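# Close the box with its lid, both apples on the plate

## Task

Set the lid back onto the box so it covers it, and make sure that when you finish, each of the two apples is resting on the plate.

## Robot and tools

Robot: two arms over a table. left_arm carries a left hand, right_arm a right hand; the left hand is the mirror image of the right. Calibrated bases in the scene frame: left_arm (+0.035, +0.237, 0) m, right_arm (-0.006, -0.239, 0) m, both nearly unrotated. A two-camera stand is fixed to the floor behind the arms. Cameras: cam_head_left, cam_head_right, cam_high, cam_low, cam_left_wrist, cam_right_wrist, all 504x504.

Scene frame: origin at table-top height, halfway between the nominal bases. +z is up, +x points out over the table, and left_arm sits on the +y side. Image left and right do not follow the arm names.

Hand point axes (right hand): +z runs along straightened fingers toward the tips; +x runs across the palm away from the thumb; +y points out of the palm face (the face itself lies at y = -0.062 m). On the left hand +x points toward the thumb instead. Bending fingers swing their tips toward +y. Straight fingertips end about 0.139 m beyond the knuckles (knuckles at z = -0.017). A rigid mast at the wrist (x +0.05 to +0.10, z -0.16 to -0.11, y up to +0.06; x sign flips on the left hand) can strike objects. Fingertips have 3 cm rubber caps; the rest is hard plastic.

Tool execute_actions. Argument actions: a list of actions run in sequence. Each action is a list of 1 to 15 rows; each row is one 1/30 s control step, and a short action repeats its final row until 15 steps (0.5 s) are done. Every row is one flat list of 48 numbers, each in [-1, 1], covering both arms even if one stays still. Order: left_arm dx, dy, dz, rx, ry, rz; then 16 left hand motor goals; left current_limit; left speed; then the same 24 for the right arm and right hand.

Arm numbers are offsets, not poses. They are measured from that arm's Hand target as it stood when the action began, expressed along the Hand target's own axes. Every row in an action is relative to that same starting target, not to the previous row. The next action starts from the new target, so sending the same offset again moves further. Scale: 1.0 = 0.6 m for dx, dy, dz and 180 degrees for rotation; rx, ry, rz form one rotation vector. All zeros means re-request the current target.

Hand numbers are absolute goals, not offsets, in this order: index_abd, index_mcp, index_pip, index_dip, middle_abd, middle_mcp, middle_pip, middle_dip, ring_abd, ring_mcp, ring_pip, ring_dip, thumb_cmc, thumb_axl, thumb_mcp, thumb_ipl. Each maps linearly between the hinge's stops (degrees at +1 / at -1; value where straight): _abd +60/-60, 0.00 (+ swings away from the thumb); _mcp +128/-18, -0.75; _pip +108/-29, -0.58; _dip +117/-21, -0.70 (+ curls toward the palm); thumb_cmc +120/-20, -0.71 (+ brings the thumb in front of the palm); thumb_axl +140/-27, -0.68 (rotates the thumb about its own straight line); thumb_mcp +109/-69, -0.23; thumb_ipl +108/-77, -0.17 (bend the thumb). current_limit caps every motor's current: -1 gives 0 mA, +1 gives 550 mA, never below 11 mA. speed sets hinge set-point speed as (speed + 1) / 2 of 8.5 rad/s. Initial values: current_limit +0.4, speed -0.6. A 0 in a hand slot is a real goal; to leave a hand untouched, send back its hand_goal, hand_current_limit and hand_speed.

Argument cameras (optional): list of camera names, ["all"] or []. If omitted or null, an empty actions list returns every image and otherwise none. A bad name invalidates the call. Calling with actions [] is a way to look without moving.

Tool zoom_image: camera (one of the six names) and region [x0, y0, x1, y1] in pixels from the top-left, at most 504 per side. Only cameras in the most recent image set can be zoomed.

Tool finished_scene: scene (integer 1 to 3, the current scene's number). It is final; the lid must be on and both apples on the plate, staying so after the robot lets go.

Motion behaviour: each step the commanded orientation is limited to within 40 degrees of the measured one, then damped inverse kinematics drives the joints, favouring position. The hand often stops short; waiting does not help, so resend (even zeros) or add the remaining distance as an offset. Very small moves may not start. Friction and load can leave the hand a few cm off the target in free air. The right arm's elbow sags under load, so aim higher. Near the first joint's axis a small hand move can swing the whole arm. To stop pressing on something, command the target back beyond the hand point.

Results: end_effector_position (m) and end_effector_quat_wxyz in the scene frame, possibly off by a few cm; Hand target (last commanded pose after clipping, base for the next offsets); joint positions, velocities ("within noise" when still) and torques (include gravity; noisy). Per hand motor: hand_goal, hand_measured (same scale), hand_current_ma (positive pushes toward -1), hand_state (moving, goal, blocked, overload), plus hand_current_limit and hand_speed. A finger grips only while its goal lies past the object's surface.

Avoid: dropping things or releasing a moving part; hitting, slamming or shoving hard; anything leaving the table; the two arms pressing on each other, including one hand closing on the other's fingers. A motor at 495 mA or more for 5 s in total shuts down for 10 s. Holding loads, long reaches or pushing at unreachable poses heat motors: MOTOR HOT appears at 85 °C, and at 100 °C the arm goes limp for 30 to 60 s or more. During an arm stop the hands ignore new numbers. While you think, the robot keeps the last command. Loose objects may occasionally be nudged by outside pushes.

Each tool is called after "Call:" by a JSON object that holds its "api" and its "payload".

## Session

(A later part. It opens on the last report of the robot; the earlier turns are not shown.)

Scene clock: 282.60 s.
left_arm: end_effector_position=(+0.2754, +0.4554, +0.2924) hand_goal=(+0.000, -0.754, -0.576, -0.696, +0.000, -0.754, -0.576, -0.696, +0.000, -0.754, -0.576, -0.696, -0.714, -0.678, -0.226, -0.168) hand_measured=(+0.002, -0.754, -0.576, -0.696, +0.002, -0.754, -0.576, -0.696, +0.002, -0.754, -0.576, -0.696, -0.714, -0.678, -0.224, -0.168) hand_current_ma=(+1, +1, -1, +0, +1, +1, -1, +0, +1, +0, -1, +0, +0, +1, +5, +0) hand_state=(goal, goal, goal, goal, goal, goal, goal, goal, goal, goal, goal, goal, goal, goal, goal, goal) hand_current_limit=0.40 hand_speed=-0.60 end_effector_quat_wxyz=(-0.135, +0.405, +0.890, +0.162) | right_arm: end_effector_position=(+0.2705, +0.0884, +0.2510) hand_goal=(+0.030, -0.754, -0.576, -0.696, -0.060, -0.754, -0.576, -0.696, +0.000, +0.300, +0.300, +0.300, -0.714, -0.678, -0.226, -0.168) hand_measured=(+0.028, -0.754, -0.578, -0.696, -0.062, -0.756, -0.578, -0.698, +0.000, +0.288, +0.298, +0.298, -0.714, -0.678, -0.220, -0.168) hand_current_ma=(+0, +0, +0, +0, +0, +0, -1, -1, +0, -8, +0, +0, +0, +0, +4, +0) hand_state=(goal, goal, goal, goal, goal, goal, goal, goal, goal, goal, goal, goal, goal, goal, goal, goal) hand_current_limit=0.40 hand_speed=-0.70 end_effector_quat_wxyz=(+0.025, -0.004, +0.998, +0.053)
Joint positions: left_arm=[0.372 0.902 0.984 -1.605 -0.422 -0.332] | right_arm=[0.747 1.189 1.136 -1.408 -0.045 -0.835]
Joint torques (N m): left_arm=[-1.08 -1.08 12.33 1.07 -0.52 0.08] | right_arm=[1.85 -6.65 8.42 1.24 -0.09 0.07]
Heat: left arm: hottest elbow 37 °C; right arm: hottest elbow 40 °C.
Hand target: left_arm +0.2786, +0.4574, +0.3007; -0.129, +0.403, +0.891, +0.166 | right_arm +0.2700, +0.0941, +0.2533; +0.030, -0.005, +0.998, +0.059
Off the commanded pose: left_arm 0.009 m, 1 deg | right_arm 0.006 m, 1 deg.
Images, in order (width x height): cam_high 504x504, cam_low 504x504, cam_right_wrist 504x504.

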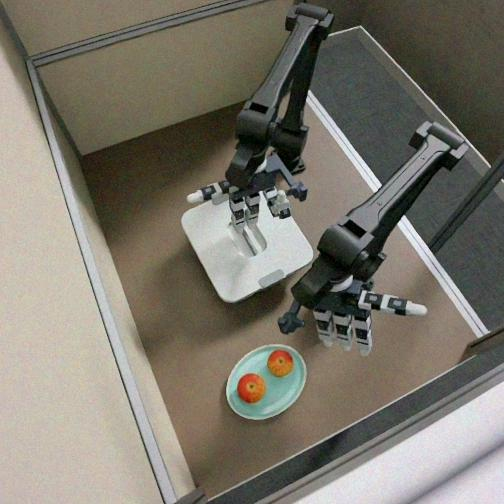

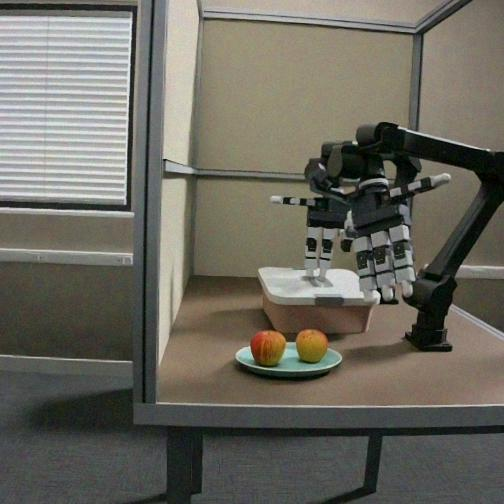

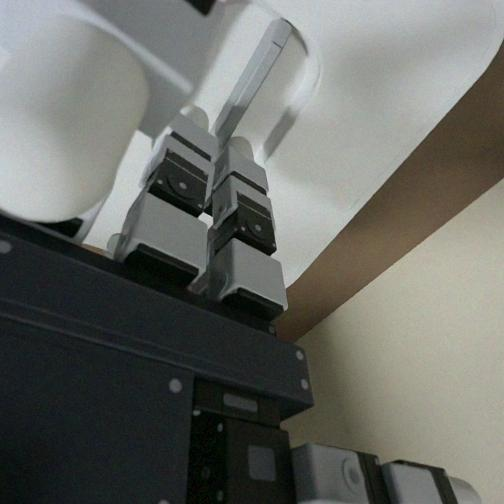

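Call:
{"api": "execute_actions", "payload": {"actions": [[[0,0,0,0,0,0,0,-0.754,-0.576,-0.696,0,-0.754,-0.576,-0.696,0,-0.754,-0.576,-0.696,-0.714,-0.678,-0.226,-0.168,0.4,-0.6,0.007,-0.0044,0.038,0,0,0,0.03,-0.754,-0.576,-0.696,-0.06,-0.754,-0.576,-0.696,0,0.3,0.3,0.3,-0.714,-0.678,-0.226,-0.168,0.4,-0.7]]], "cameras": ["cam_right_wrist","cam_high","cam_low"]}}

Call:
{"api": "zoom_image", "payload": {"camera": "cam_high", "region": [170, 150, 320, 320]}}

Call:
{"api": "zoom_image", "payload": {"camera": "cam_low", "region": [250, 250, 350, 340]}}

Call:
{"api": "zoom_image", "payload": {"camera": "cam_right_wrist", "region": [100, 0, 350, 250]}}

Scene clock: 284.03 s.
left_arm: end_effector_position=(+0.2754, +0.4554, +0.2924) hand_goal=(+0.000, -0.754, -0.576, -0.696, +0.000, -0.754, -0.576, -0.696, +0.000, -0.754, -0.576, -0.696, -0.714, -0.678, -0.226, -0.168) hand_measured=(+0.002, -0.754, -0.576, -0.696, +0.002, -0.754, -0.576, -0.696, +0.002, -0.754, -0.576, -0.696, -0.714, -0.678, -0.224, -0.168) hand_current_ma=(+1, +1, -1, +0, +1, +1, -1, +0, +1, +0, -1, +0, +0, +1, +5, +0) hand_state=(goal, goal, goal, goal, goal, goal, goal, goal, goal, goal, goal, goal, goal, goal, goal, goal) hand_current_limit=0.40 hand_speed=-0.60 end_effector_quat_wxyz=(-0.135, +0.405, +0.890, +0.162) | right_arm: end_effector_position=(+0.2700, +0.0891, +0.2344) hand_goal=(+0.030, -0.754, -0.576, -0.696, -0.060, -0.754, -0.576, -0.696, +0.000, +0.300, +0.300, +0.300, -0.714, -0.678, -0.226, -0.168) hand_measured=(+0.012, -0.752, -0.574, -0.696, -0.062, -0.756, -0.578, -0.698, +0.000, +0.288, +0.298, +0.298, -0.714, -0.678, -0.220, -0.168) hand_current_ma=(-12, +1, +0, +0, +0, +0, +0, +0, +0, -8, +0, +0, +0, +0, +4, +0) hand_state=(goal, goal, goal, goal, goal, goal, goal, goal, goal, goal, goal, goal, goal, goal, goal, goal) hand_current_limit=0.40 hand_speed=-0.70 end_effector_quat_wxyz=(+0.033, -0.003, +0.998, +0.058)
Joint positions: left_arm=[0.372 0.902 0.984 -1.605 -0.422 -0.332] | right_arm=[0.751 1.182 1.082 -1.343 -0.042 -0.83]
Joint torques (N m): left_arm=[-1.08 -1.2 12.29 1.06 -0.53 0.08] | right_arm=[1.03 -6.12 7.68 0.98 -0.21 0.05]
Heat: left arm: hottest elbow 37 °C; right arm: hottest elbow 39 °C.
Hand target: left_arm +0.2786, +0.4574, +0.3007; -0.129, +0.403, +0.891, +0.166 | right_arm +0.2672, +0.0942, +0.2305; +0.031, -0.005, +0.998, +0.060
Off the commanded pose: left_arm 0.009 m, 1 deg | right_arm 0.007 m, 0 deg.
Images, in order (width x height): cam_high 504x504, cam_low 504x504, cam_right_wrist 504x504.

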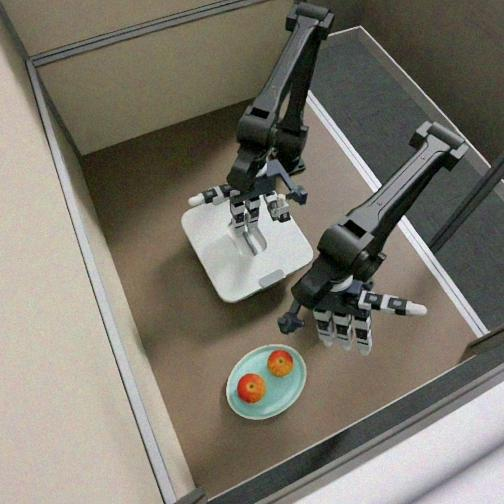

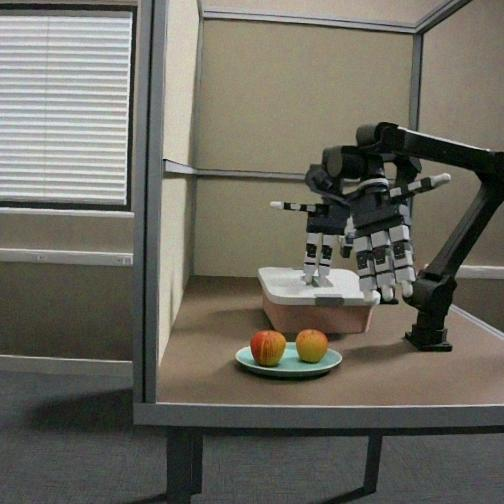

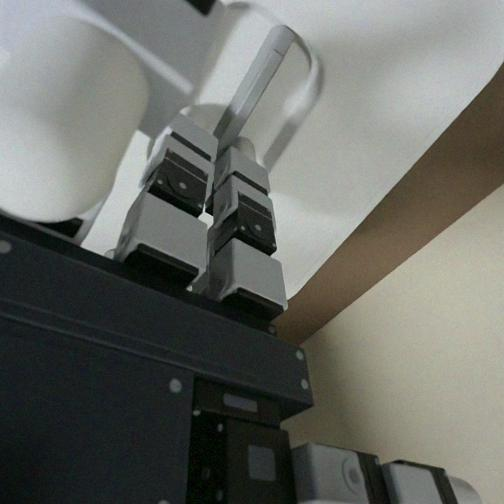

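Scaled by 2.965.

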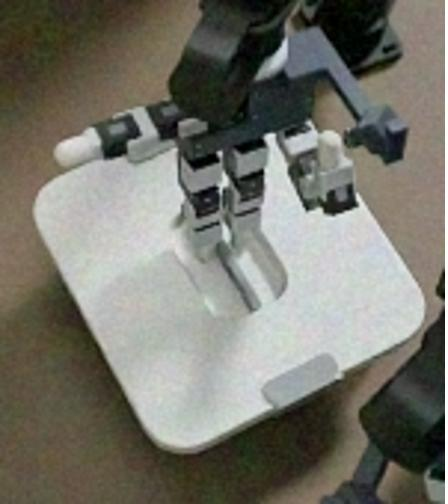

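Scaled by 5.040.

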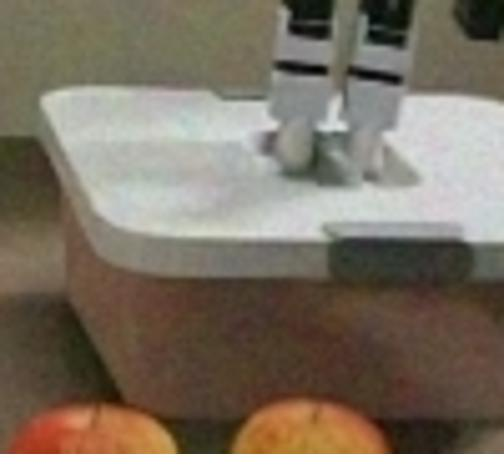

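Scaled by 2.016.

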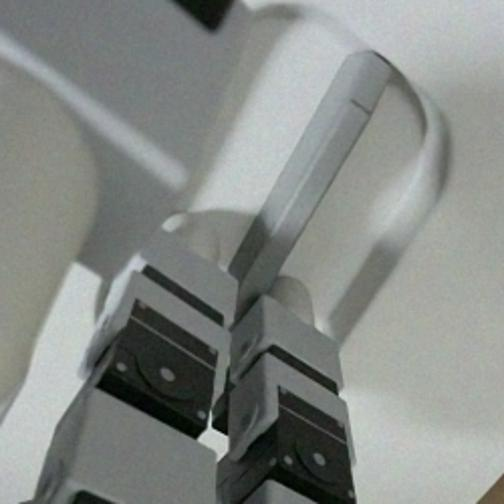

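Call:
{"api": "execute_actions", "payload": {"actions": [[[0,0,0,0,0,0,0,-0.754,-0.576,-0.696,0,-0.754,-0.576,-0.696,0,-0.754,-0.576,-0.696,-0.714,-0.678,-0.226,-0.168,0.4,-0.6,-0.0055,-0.07,-0.0085,0,0,0,0.03,-0.754,-0.576,-0.696,-0.06,-0.754,-0.576,-0.696,0,0.3,0.3,0.3,-0.714,-0.678,-0.226,-0.168,0.4,-0.7]]], "cameras": ["cam_right_wrist","cam_head_right","cam_low"]}}

Call:
{"api": "zoom_image", "payload": {"camera": "cam_low", "region": [250, 250, 350, 340]}}

Call:
{"api": "zoom_image", "payload": {"camera": "cam_head_right", "region": [170, 260, 350, 420]}}

Scene clock: 285.77 s.
left_arm: end_effector_position=(+0.2754, +0.4554, +0.2924) hand_goal=(+0.000, -0.754, -0.576, -0.696, +0.000, -0.754, -0.576, -0.696, +0.000, -0.754, -0.576, -0.696, -0.714, -0.678, -0.226, -0.168) hand_measured=(+0.002, -0.754, -0.576, -0.696, +0.002, -0.754, -0.576, -0.696, +0.002, -0.754, -0.576, -0.696, -0.714, -0.678, -0.224, -0.168) hand_current_ma=(+1, +1, -1, +0, +1, +1, -1, +0, +1, +0, -1, +0, +0, +1, +5, +0) hand_state=(goal, goal, goal, goal, goal, goal, goal, goal, goal, goal, goal, goal, goal, goal, goal, goal) hand_current_limit=0.40 hand_speed=-0.60 end_effector_quat_wxyz=(-0.135, +0.405, +0.890, +0.162) | right_arm: end_effector_position=(+0.2727, +0.0521, +0.2301) hand_goal=(+0.030, -0.754, -0.576, -0.696, -0.060, -0.754, -0.576, -0.696, +0.000, +0.300, +0.300, +0.300, -0.714, -0.678, -0.226, -0.168) hand_measured=(+0.020, -0.752, -0.574, -0.696, -0.062, -0.752, -0.574, -0.694, +0.000, +0.288, +0.298, +0.298, -0.714, -0.678, -0.220, -0.168) hand_current_ma=(-4, +0, +0, +0, +0, +0, +1, +1, +0, -8, +0, +0, +0, +0, +4, +0) hand_state=(goal, goal, goal, goal, goal, goal, goal, goal, goal, goal, goal, goal, goal, goal, goal, goal) hand_current_limit=0.40 hand_speed=-0.70 end_effector_quat_wxyz=(+0.033, +0.000, +0.998, +0.061)
Joint positions: left_arm=[0.372 0.902 0.984 -1.605 -0.422 -0.332] | right_arm=[0.658 1.121 1.022 -1.345 -0.056 -0.915]
Joint torques (N m): left_arm=[-1.2 -1.03 12.3 1.02 -0.52 0.07] | right_arm=[1.55 -5.6 8.38 0.31 -0.22 -0.13]
Heat: left arm: hottest elbow 37 °C; right arm: hottest elbow 39 °C.
Hand target: left_arm +0.2786, +0.4574, +0.3007; -0.129, +0.403, +0.891, +0.166 | right_arm +0.2707, +0.0519, +0.2307; +0.031, -0.005, +0.998, +0.060
Off the commanded pose: left_arm 0.009 m, 1 deg | right_arm 0.002 m, 1 deg.
Images, in order (width x height): cam_head_right 504x504, cam_low 504x504, cam_right_wrist 504x504.

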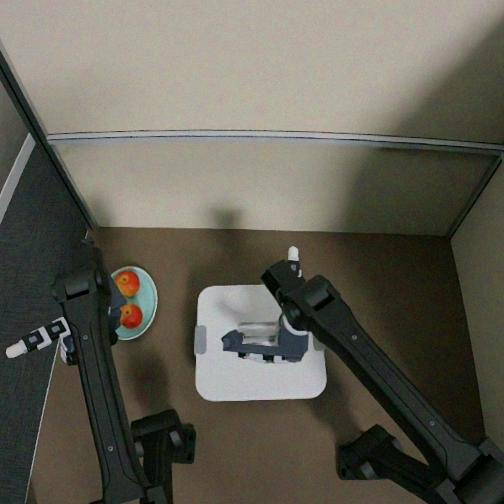

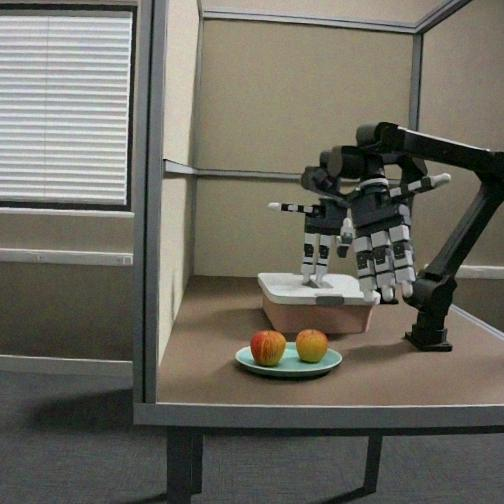

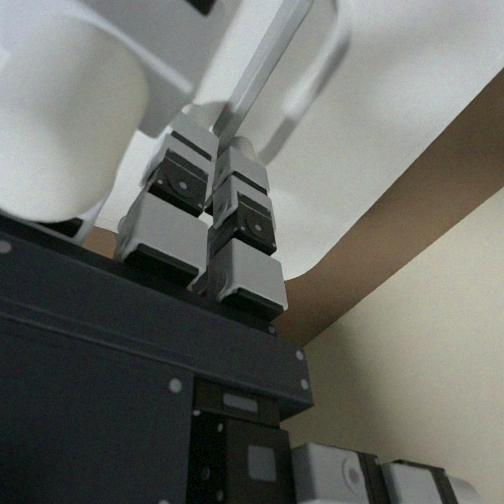

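Scaled by 5.040.

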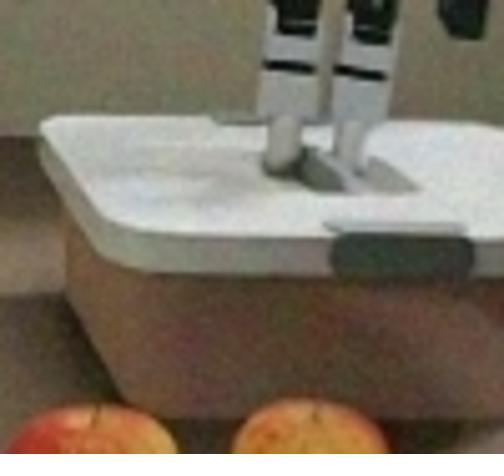

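Scaled by 2.800.

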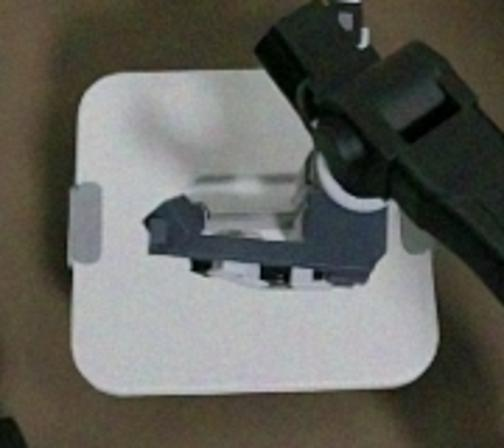

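Call:
{"api": "execute_actions", "payload": {"actions": [[[0,0,0,0,0,0,0,-0.754,-0.576,-0.696,0,-0.754,-0.576,-0.696,0,-0.754,-0.576,-0.696,-0.714,-0.678,-0.226,-0.168,0.4,-0.6,-0.0012,0.03,-0.016,0,0,0,0.03,-0.754,-0.576,-0.696,-0.06,-0.754,-0.576,-0.696,0,0.3,0.3,0.3,-0.714,-0.678,-0.226,-0.168,0.4,-0.7]],[[0,0,0,0,0,0,0,-0.754,-0.576,-0.696,0,-0.754,-0.576,-0.696,0,-0.754,-0.576,-0.696,-0.714,-0.678,-0.226,-0.168,0.4,-0.6,-0.0053,0.01,-0.0825,0,0,0,0.03,-0.754,-0.576,-0.696,-0.06,-0.754,-0.576,-0.696,0,0.3,0.3,0.3,-0.714,-0.678,-0.226,-0.168,0.4,-0.7]],[[0,0,0,0,0,0,0,-0.754,-0.576,-0.696,0,-0.754,-0.576,-0.696,0,-0.754,-0.576,-0.696,-0.714,-0.678,-0.226,-0.168,0.4,-0.6,-0.0053,0.01,-0.0825,0,0,0,0.03,-0.754,-0.576,-0.696,-0.06,-0.754,-0.576,-0.696,0,0.3,0.3,0.3,-0.714,-0.678,-0.226,-0.168,0.4,-0.7]],[[0,0,0,0,0,0,0,-0.754,-0.576,-0.696,0,-0.754,-0.576,-0.696,0,-0.754,-0.576,-0.696,-0.714,-0.678,-0.226,-0.168,0.4,-0.6,0.002,-0.2,-0.025,0,0,0,0.03,-0.754,-0.576,-0.696,-0.06,-0.754,-0.576,-0.696,0,0.3,0.3,0.3,-0.714,-0.678,-0.226,-0.168,0.4,-0.7]]], "cameras": ["cam_high","cam_head_left","cam_head_right","cam_low","cam_right_wrist"]}}

Call:
{"api": "zoom_image", "payload": {"camera": "cam_low", "region": [250, 250, 350, 340]}}

Call:
{"api": "zoom_image", "payload": {"camera": "cam_head_right", "region": [170, 260, 350, 420]}}

Call:
{"api": "zoom_image", "payload": {"camera": "cam_low", "region": [320, 250, 420, 340]}}

Call:
{"api": "zoom_image", "payload": {"camera": "cam_high", "region": [170, 170, 320, 320]}}

Scene clock: 289.57 s.
left_arm: end_effector_position=(+0.2754, +0.4554, +0.2924) hand_goal=(+0.000, -0.754, -0.576, -0.696, +0.000, -0.754, -0.576, -0.696, +0.000, -0.754, -0.576, -0.696, -0.714, -0.678, -0.226, -0.168) hand_measured=(+0.002, -0.754, -0.576, -0.696, +0.002, -0.754, -0.576, -0.696, +0.002, -0.754, -0.576, -0.696, -0.714, -0.678, -0.224, -0.168) hand_current_ma=(+1, +1, -1, +0, +1, +1, -1, +0, +1, +0, -1, +0, +0, +1, +5, +0) hand_state=(goal, goal, goal, goal, goal, goal, goal, goal, goal, goal, goal, goal, goal, goal, goal, goal) hand_current_limit=0.40 hand_speed=-0.60 end_effector_quat_wxyz=(-0.135, +0.405, +0.890, +0.162) | right_arm: end_effector_position=(+0.2718, -0.0562, +0.3372) hand_goal=(+0.030, -0.754, -0.576, -0.696, -0.060, -0.754, -0.576, -0.696, +0.000, +0.300, +0.300, +0.300, -0.714, -0.678, -0.226, -0.168) hand_measured=(+0.028, -0.756, -0.574, -0.696, -0.060, -0.756, -0.574, -0.694, +0.000, +0.288, +0.298, +0.298, -0.716, -0.678, -0.220, -0.168) hand_current_ma=(+0, +0, +0, +0, +0, +0, +0, +1, +0, -7, +0, +0, -1, +0, +4, +0) hand_state=(goal, goal, goal, goal, goal, goal, goal, goal, goal, goal, goal, goal, goal, goal, goal, goal) hand_current_limit=0.40 hand_speed=-0.70 end_effector_quat_wxyz=(+0.039, +0.006, +0.997, +0.063)
Joint positions: left_arm=[0.372 0.902 0.984 -1.605 -0.422 -0.332] | right_arm=[0.319 0.995 1.218 -1.681 -0.096 -1.24]
Joint torques (N m): left_arm=[-1.14 -0.97 12.33 1.02 -0.53 0.06] | right_arm=[1.55 -3.72 9.32 0.06 -0.26 -0.16]
Heat: left arm: hottest elbow 37 °C; right arm: hottest elbow 40 °C.
Hand target: left_arm +0.2786, +0.4574, +0.3007; -0.129, +0.403, +0.891, +0.166 | right_arm +0.2704, -0.0521, +0.3427; +0.030, -0.005, +0.998, +0.060
Off the commanded pose: left_arm 0.009 m, 1 deg | right_arm 0.007 m, 2 deg.
joint sent to its limit (right arm) — joint 4 (wrist pitch), lower limit. The joint targets still meet the commanded pose.
Images, in order (width x height): cam_head_left 504x504, cam_head_right 504x504, cam_high 504x504, cam_low 504x504, cam_right_wrist 504x504.

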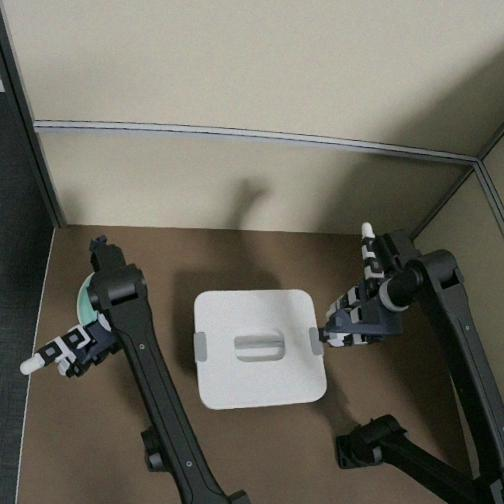

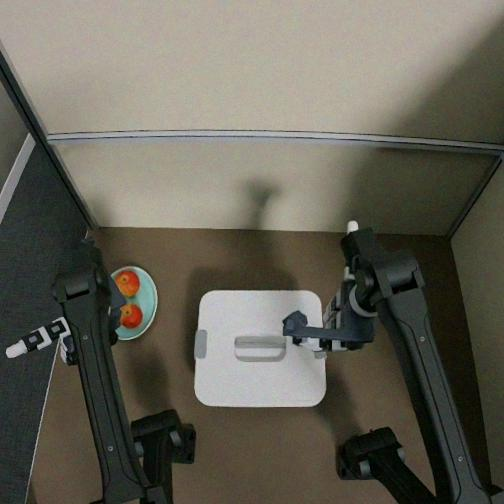

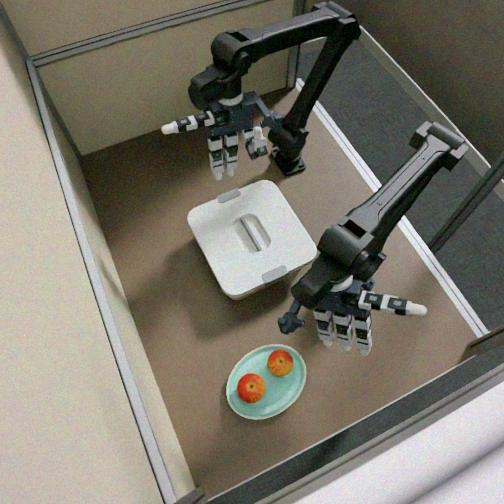

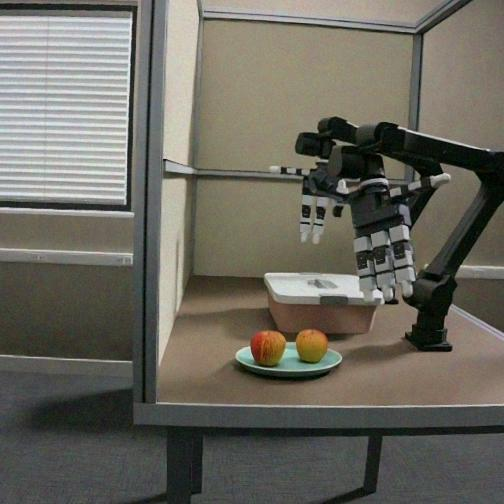

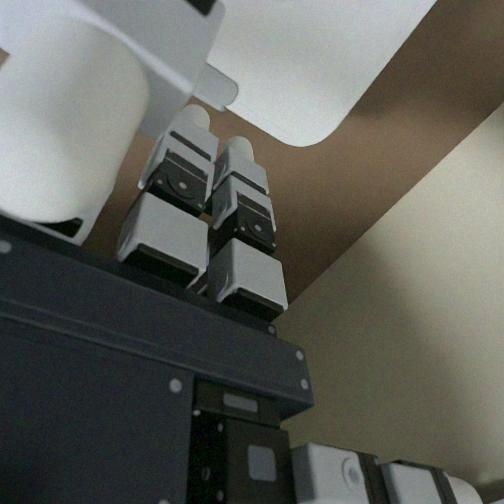

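Scaled by 5.040.

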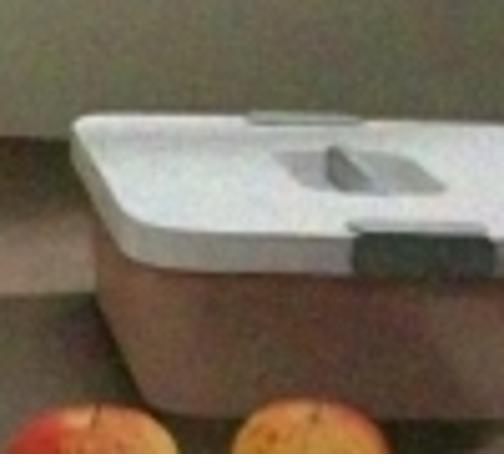

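Scaled by 2.800.

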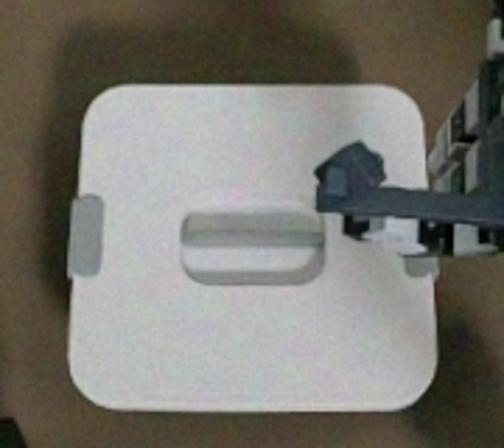

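Scaled by 5.040.

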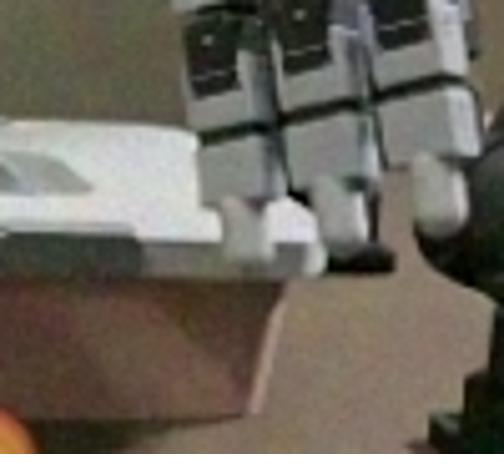

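Scaled by 3.360.

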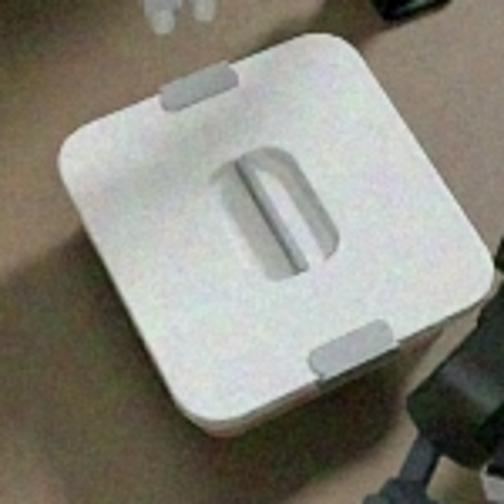

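Call:
{"api": "zoom_image", "payload": {"camera": "cam_low", "region": [260, 265, 320, 340]}}

Call:
{"api": "zoom_image", "payload": {"camera": "cam_low", "region": [320, 265, 390, 340]}}

Call:
{"api": "zoom_image", "payload": {"camera": "cam_high", "region": [180, 240, 260, 310]}}

Call:
{"api": "zoom_image", "payload": {"camera": "cam_high", "region": [230, 230, 320, 310]}}

Call:
{"api": "zoom_image", "payload": {"camera": "cam_head_left", "region": [180, 280, 340, 420]}}

Scaled by 6.720.

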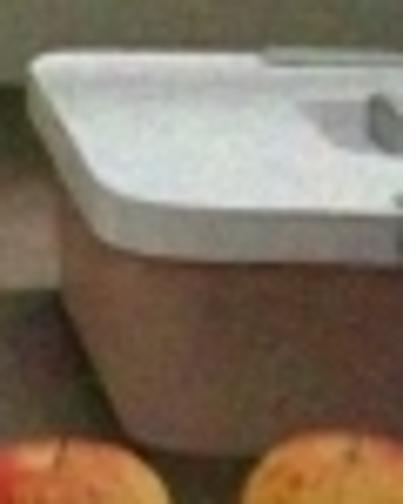

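Scaled by 6.720.

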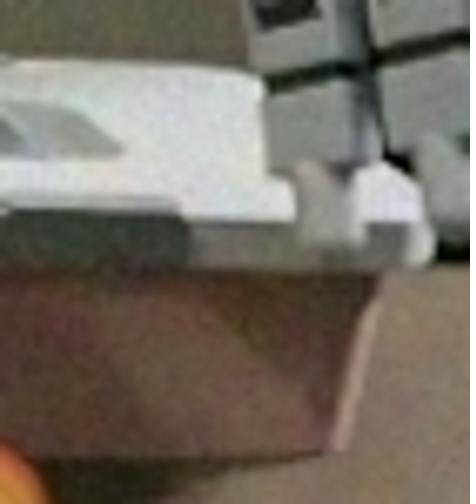

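Scaled by 6.300.

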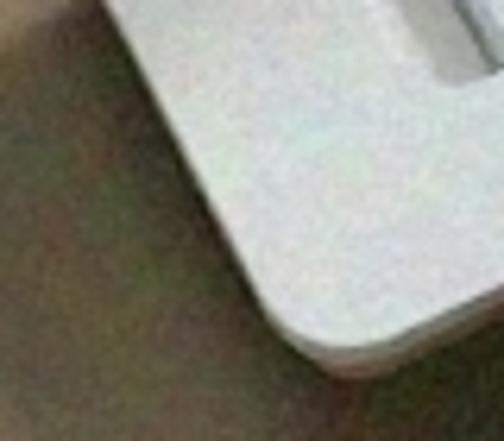

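Scaled by 5.600.

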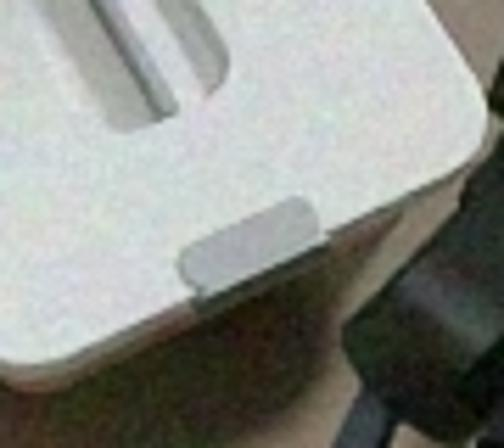

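Scaled by 3.150.

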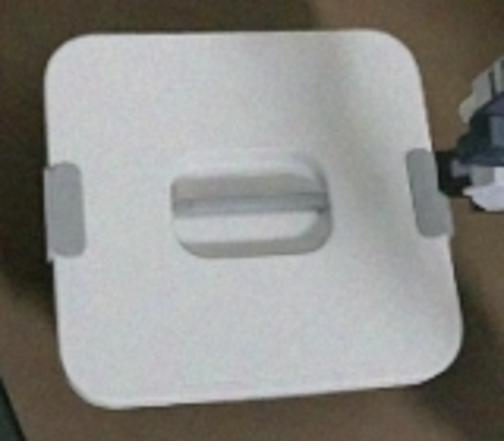

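Call:
{"api": "execute_actions", "payload": {"actions": [[[0,0,0,0,0,0,0,-0.754,-0.576,-0.696,0,-0.754,-0.576,-0.696,0,-0.754,-0.576,-0.696,-0.714,-0.678,-0.226,-0.168,0.4,-0.6,0.0025,-0.25,-0.03,0,0,0,0.03,-0.754,-0.576,-0.696,-0.06,-0.754,-0.576,-0.696,0,0.3,0.3,0.3,-0.714,-0.678,-0.226,-0.168,0.4,-0.7]],[[0,0,0,0,0,0,0,-0.754,-0.576,-0.696,0,-0.754,-0.576,-0.696,0,-0.754,-0.576,-0.696,-0.714,-0.678,-0.226,-0.168,0.4,-0.6,0.015,-0.035,0.231,-0.17,0,0,0.03,-0.754,-0.576,-0.696,-0.06,-0.754,-0.576,-0.696,0,0.3,0.3,0.3,-0.714,-0.678,-0.226,-0.168,0.4,-0.7]]], "cameras": ["cam_right_wrist","cam_head_left"]}}

Call:
{"api": "zoom_image", "payload": {"camera": "cam_right_wrist", "region": [230, 0, 504, 200]}}

Scene clock: 297.23 s.
left_arm: end_effector_position=(+0.2754, +0.4554, +0.2924) hand_goal=(+0.000, -0.754, -0.576, -0.696, +0.000, -0.754, -0.576, -0.696, +0.000, -0.754, -0.576, -0.696, -0.714, -0.678, -0.226, -0.168) hand_measured=(+0.002, -0.754, -0.576, -0.696, +0.002, -0.754, -0.576, -0.696, +0.002, -0.754, -0.576, -0.696, -0.714, -0.678, -0.224, -0.168) hand_current_ma=(+1, +1, -1, +0, +1, +1, -1, +0, +1, +0, -1, +0, +0, +1, +5, +0) hand_state=(goal, goal, goal, goal, goal, goal, goal, goal, goal, goal, goal, goal, goal, goal, goal, goal) hand_current_limit=0.40 hand_speed=-0.60 end_effector_quat_wxyz=(-0.135, +0.405, +0.890, +0.162) | right_arm: end_effector_position=(+0.2559, -0.2014, +0.1881) hand_goal=(+0.030, -0.754, -0.576, -0.696, -0.060, -0.754, -0.576, -0.696, +0.000, +0.300, +0.300, +0.300, -0.714, -0.678, -0.226, -0.168) hand_measured=(+0.028, -0.760, -0.576, -0.696, -0.060, -0.758, -0.576, -0.694, +0.000, +0.290, +0.298, +0.298, -0.722, -0.678, -0.222, -0.168) hand_current_ma=(+0, -3, +0, +0, +0, -2, +0, +0, +0, -5, +0, +0, -4, +0, +2, +0) hand_state=(goal, goal, goal, goal, goal, goal, goal, goal, goal, goal, goal, goal, goal, goal, goal, goal) hand_current_limit=0.40 hand_speed=-0.70 end_effector_quat_wxyz=(-0.002, +0.041, +0.950, +0.311)
Joint positions: left_arm=[0.372 0.902 0.984 -1.605 -0.422 -0.332] | right_arm=[-0.512 1.178 0.752 -1.471 -0.551 -2.095]
Joint torques (N m): left_arm=[-1.2 -1.08 12.3 0.99 -0.53 0.08] | right_arm=[1.67 -5.19 10.17 -0.09 -0.77 -0.17]
Heat: left arm: hottest elbow 37 °C; right arm: hottest elbow 40 °C.
Hand target: left_arm +0.2786, +0.4574, +0.3007; -0.129, +0.403, +0.891, +0.166 | right_arm +0.2695, -0.2075, +0.2024; +0.028, -0.013, +0.947, +0.321
Off the commanded pose: left_arm 0.009 m, 1 deg | right_arm 0.021 m, 7 deg.
joint sent to its limit (right arm) — joint 6 (wrist roll), lower limit. The joint targets are off in orientation, not in position.
Images, in order (width x height): cam_head_left 504x504, cam_right_wrist 504x504.

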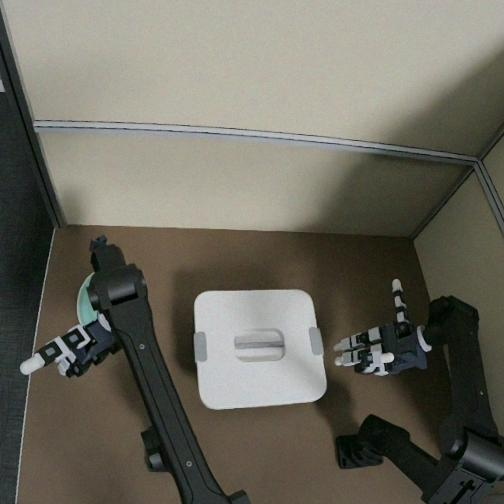

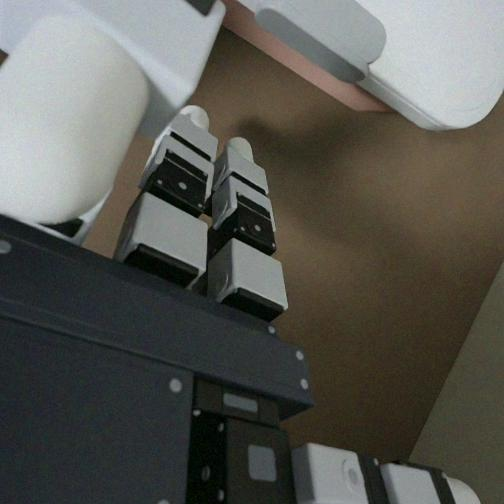

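Scaled by 1.839.

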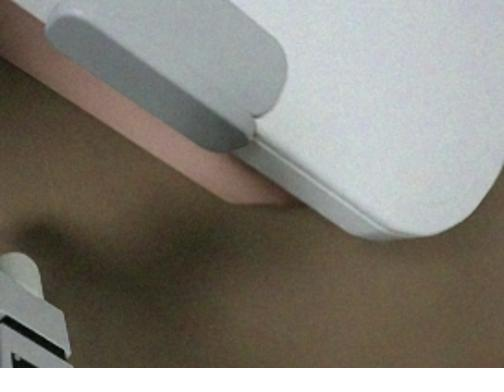

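Call:
{"api": "zoom_image", "payload": {"camera": "cam_right_wrist", "region": [350, 60, 450, 140]}}

Scaled by 5.040.

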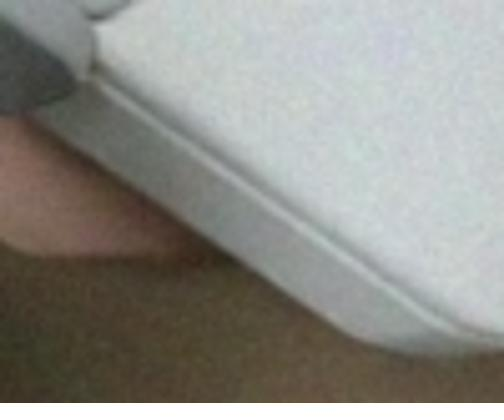

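Call:
{"api": "execute_actions", "payload": {"actions": []}}

Call:
{"api": "zoom_image", "payload": {"camera": "cam_high", "region": [220, 270, 280, 310]}}

Call:
{"api": "zoom_image", "payload": {"camera": "cam_high", "region": [180, 180, 330, 310]}}

Call:
{"api": "zoom_image", "payload": {"camera": "cam_head_left", "region": [190, 370, 340, 420]}}

Call:
{"api": "zoom_image", "payload": {"camera": "cam_low", "region": [260, 285, 300, 315]}}

Scene clock: 298.40 s.
left_arm: end_effector_position=(+0.2754, +0.4554, +0.2924) hand_goal=(+0.000, -0.754, -0.576, -0.696, +0.000, -0.754, -0.576, -0.696, +0.000, -0.754, -0.576, -0.696, -0.714, -0.678, -0.226, -0.168) hand_measured=(+0.002, -0.754, -0.576, -0.696, +0.002, -0.754, -0.576, -0.696, +0.002, -0.754, -0.576, -0.696, -0.714, -0.678, -0.224, -0.168) hand_current_ma=(+1, +1, -1, +0, +1, +1, -1, +0, +1, +0, -1, +0, +0, +1, +5, +0) hand_state=(goal, goal, goal, goal, goal, goal, goal, goal, goal, goal, goal, goal, goal, goal, goal, goal) hand_current_limit=0.40 hand_speed=-0.60 end_effector_quat_wxyz=(-0.135, +0.405, +0.890, +0.162) | right_arm: end_effector_position=(+0.2559, -0.2014, +0.1881) hand_goal=(+0.030, -0.754, -0.576, -0.696, -0.060, -0.754, -0.576, -0.696, +0.000, +0.300, +0.300, +0.300, -0.714, -0.678, -0.226, -0.168) hand_measured=(+0.028, -0.760, -0.576, -0.696, -0.060, -0.758, -0.576, -0.694, +0.000, +0.290, +0.298, +0.298, -0.722, -0.678, -0.222, -0.168) hand_current_ma=(+0, -3, +0, +0, +0, -2, +0, +0, +0, -5, +0, +0, -4, +0, +2, +0) hand_state=(goal, goal, goal, goal, goal, goal, goal, goal, goal, goal, goal, goal, goal, goal, goal, goal) hand_current_limit=0.40 hand_speed=-0.70 end_effector_quat_wxyz=(-0.002, +0.041, +0.950, +0.311)
Joint positions: left_arm=[0.372 0.902 0.984 -1.605 -0.422 -0.332] | right_arm=[-0.512 1.178 0.752 -1.471 -0.551 -2.095]
Joint velocities: within noise
Joint torques (N m): left_arm=[-1.2 -0.91 12.27 1.01 -0.53 0.07] | right_arm=[2.14 -4.6 10.18 -0.13 -0.74 -0.13]
Heat: left arm: hottest elbow 37 °C; right arm: hottest elbow 40 °C.
Hand target: left_arm +0.2786, +0.4574, +0.3007; -0.129, +0.403, +0.891, +0.166 | right_arm +0.2695, -0.2075, +0.2024; +0.028, -0.013, +0.947, +0.321
Off the commanded pose: left_arm 0.009 m, 1 deg | right_arm 0.021 m, 7 deg.

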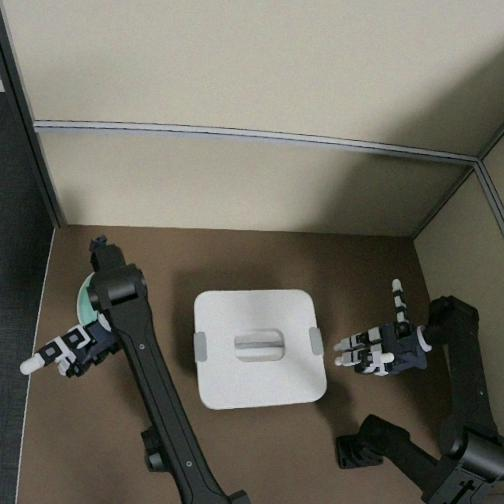

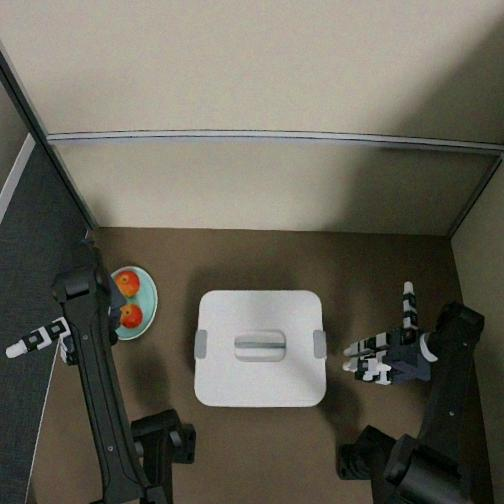

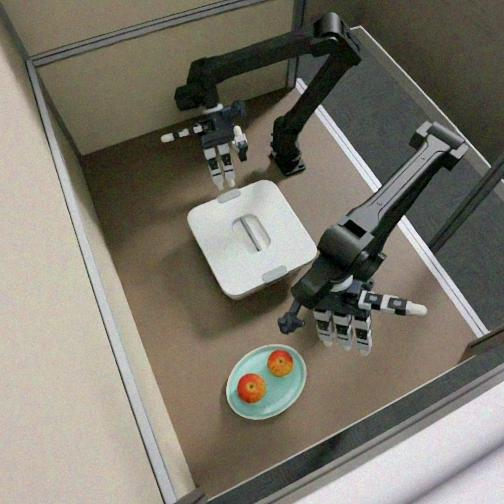

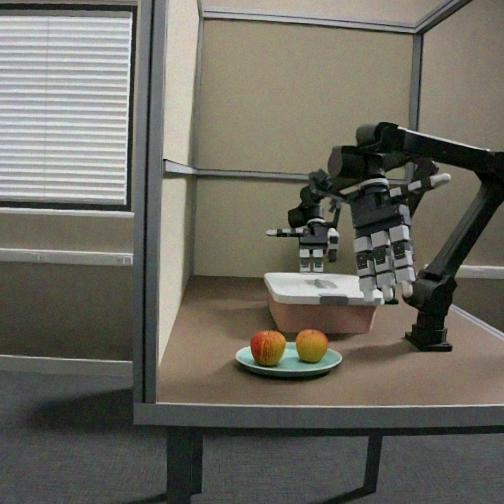

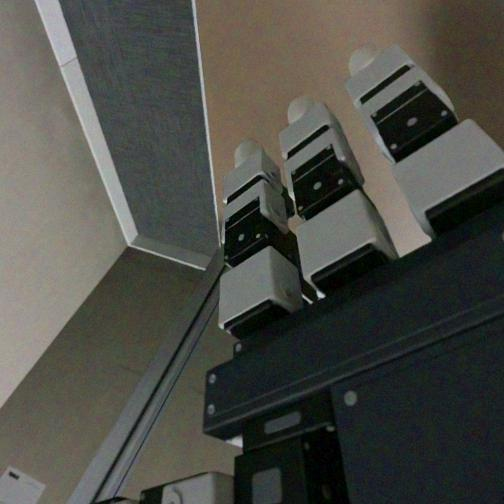

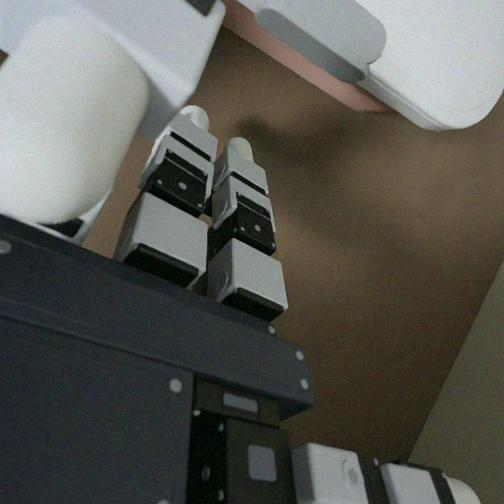

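Scaled by 8.400.

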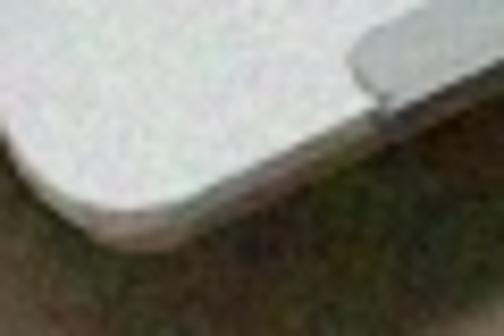

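Scaled by 3.360.

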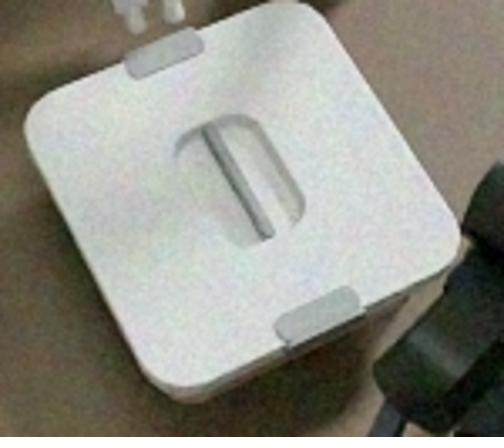

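Scaled by 3.360.

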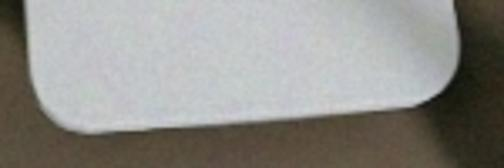

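Scaled by 12.600.

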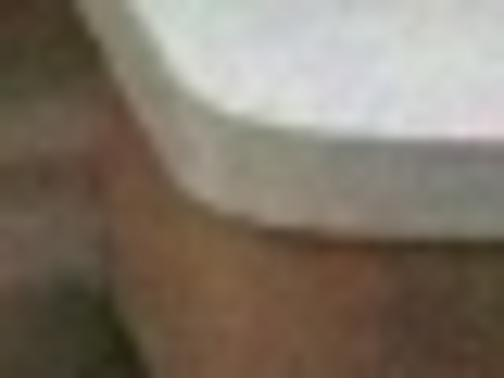

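Call:
{"api": "finished_scene", "payload": {"scene": 2}}

The scene is finished: the task was done.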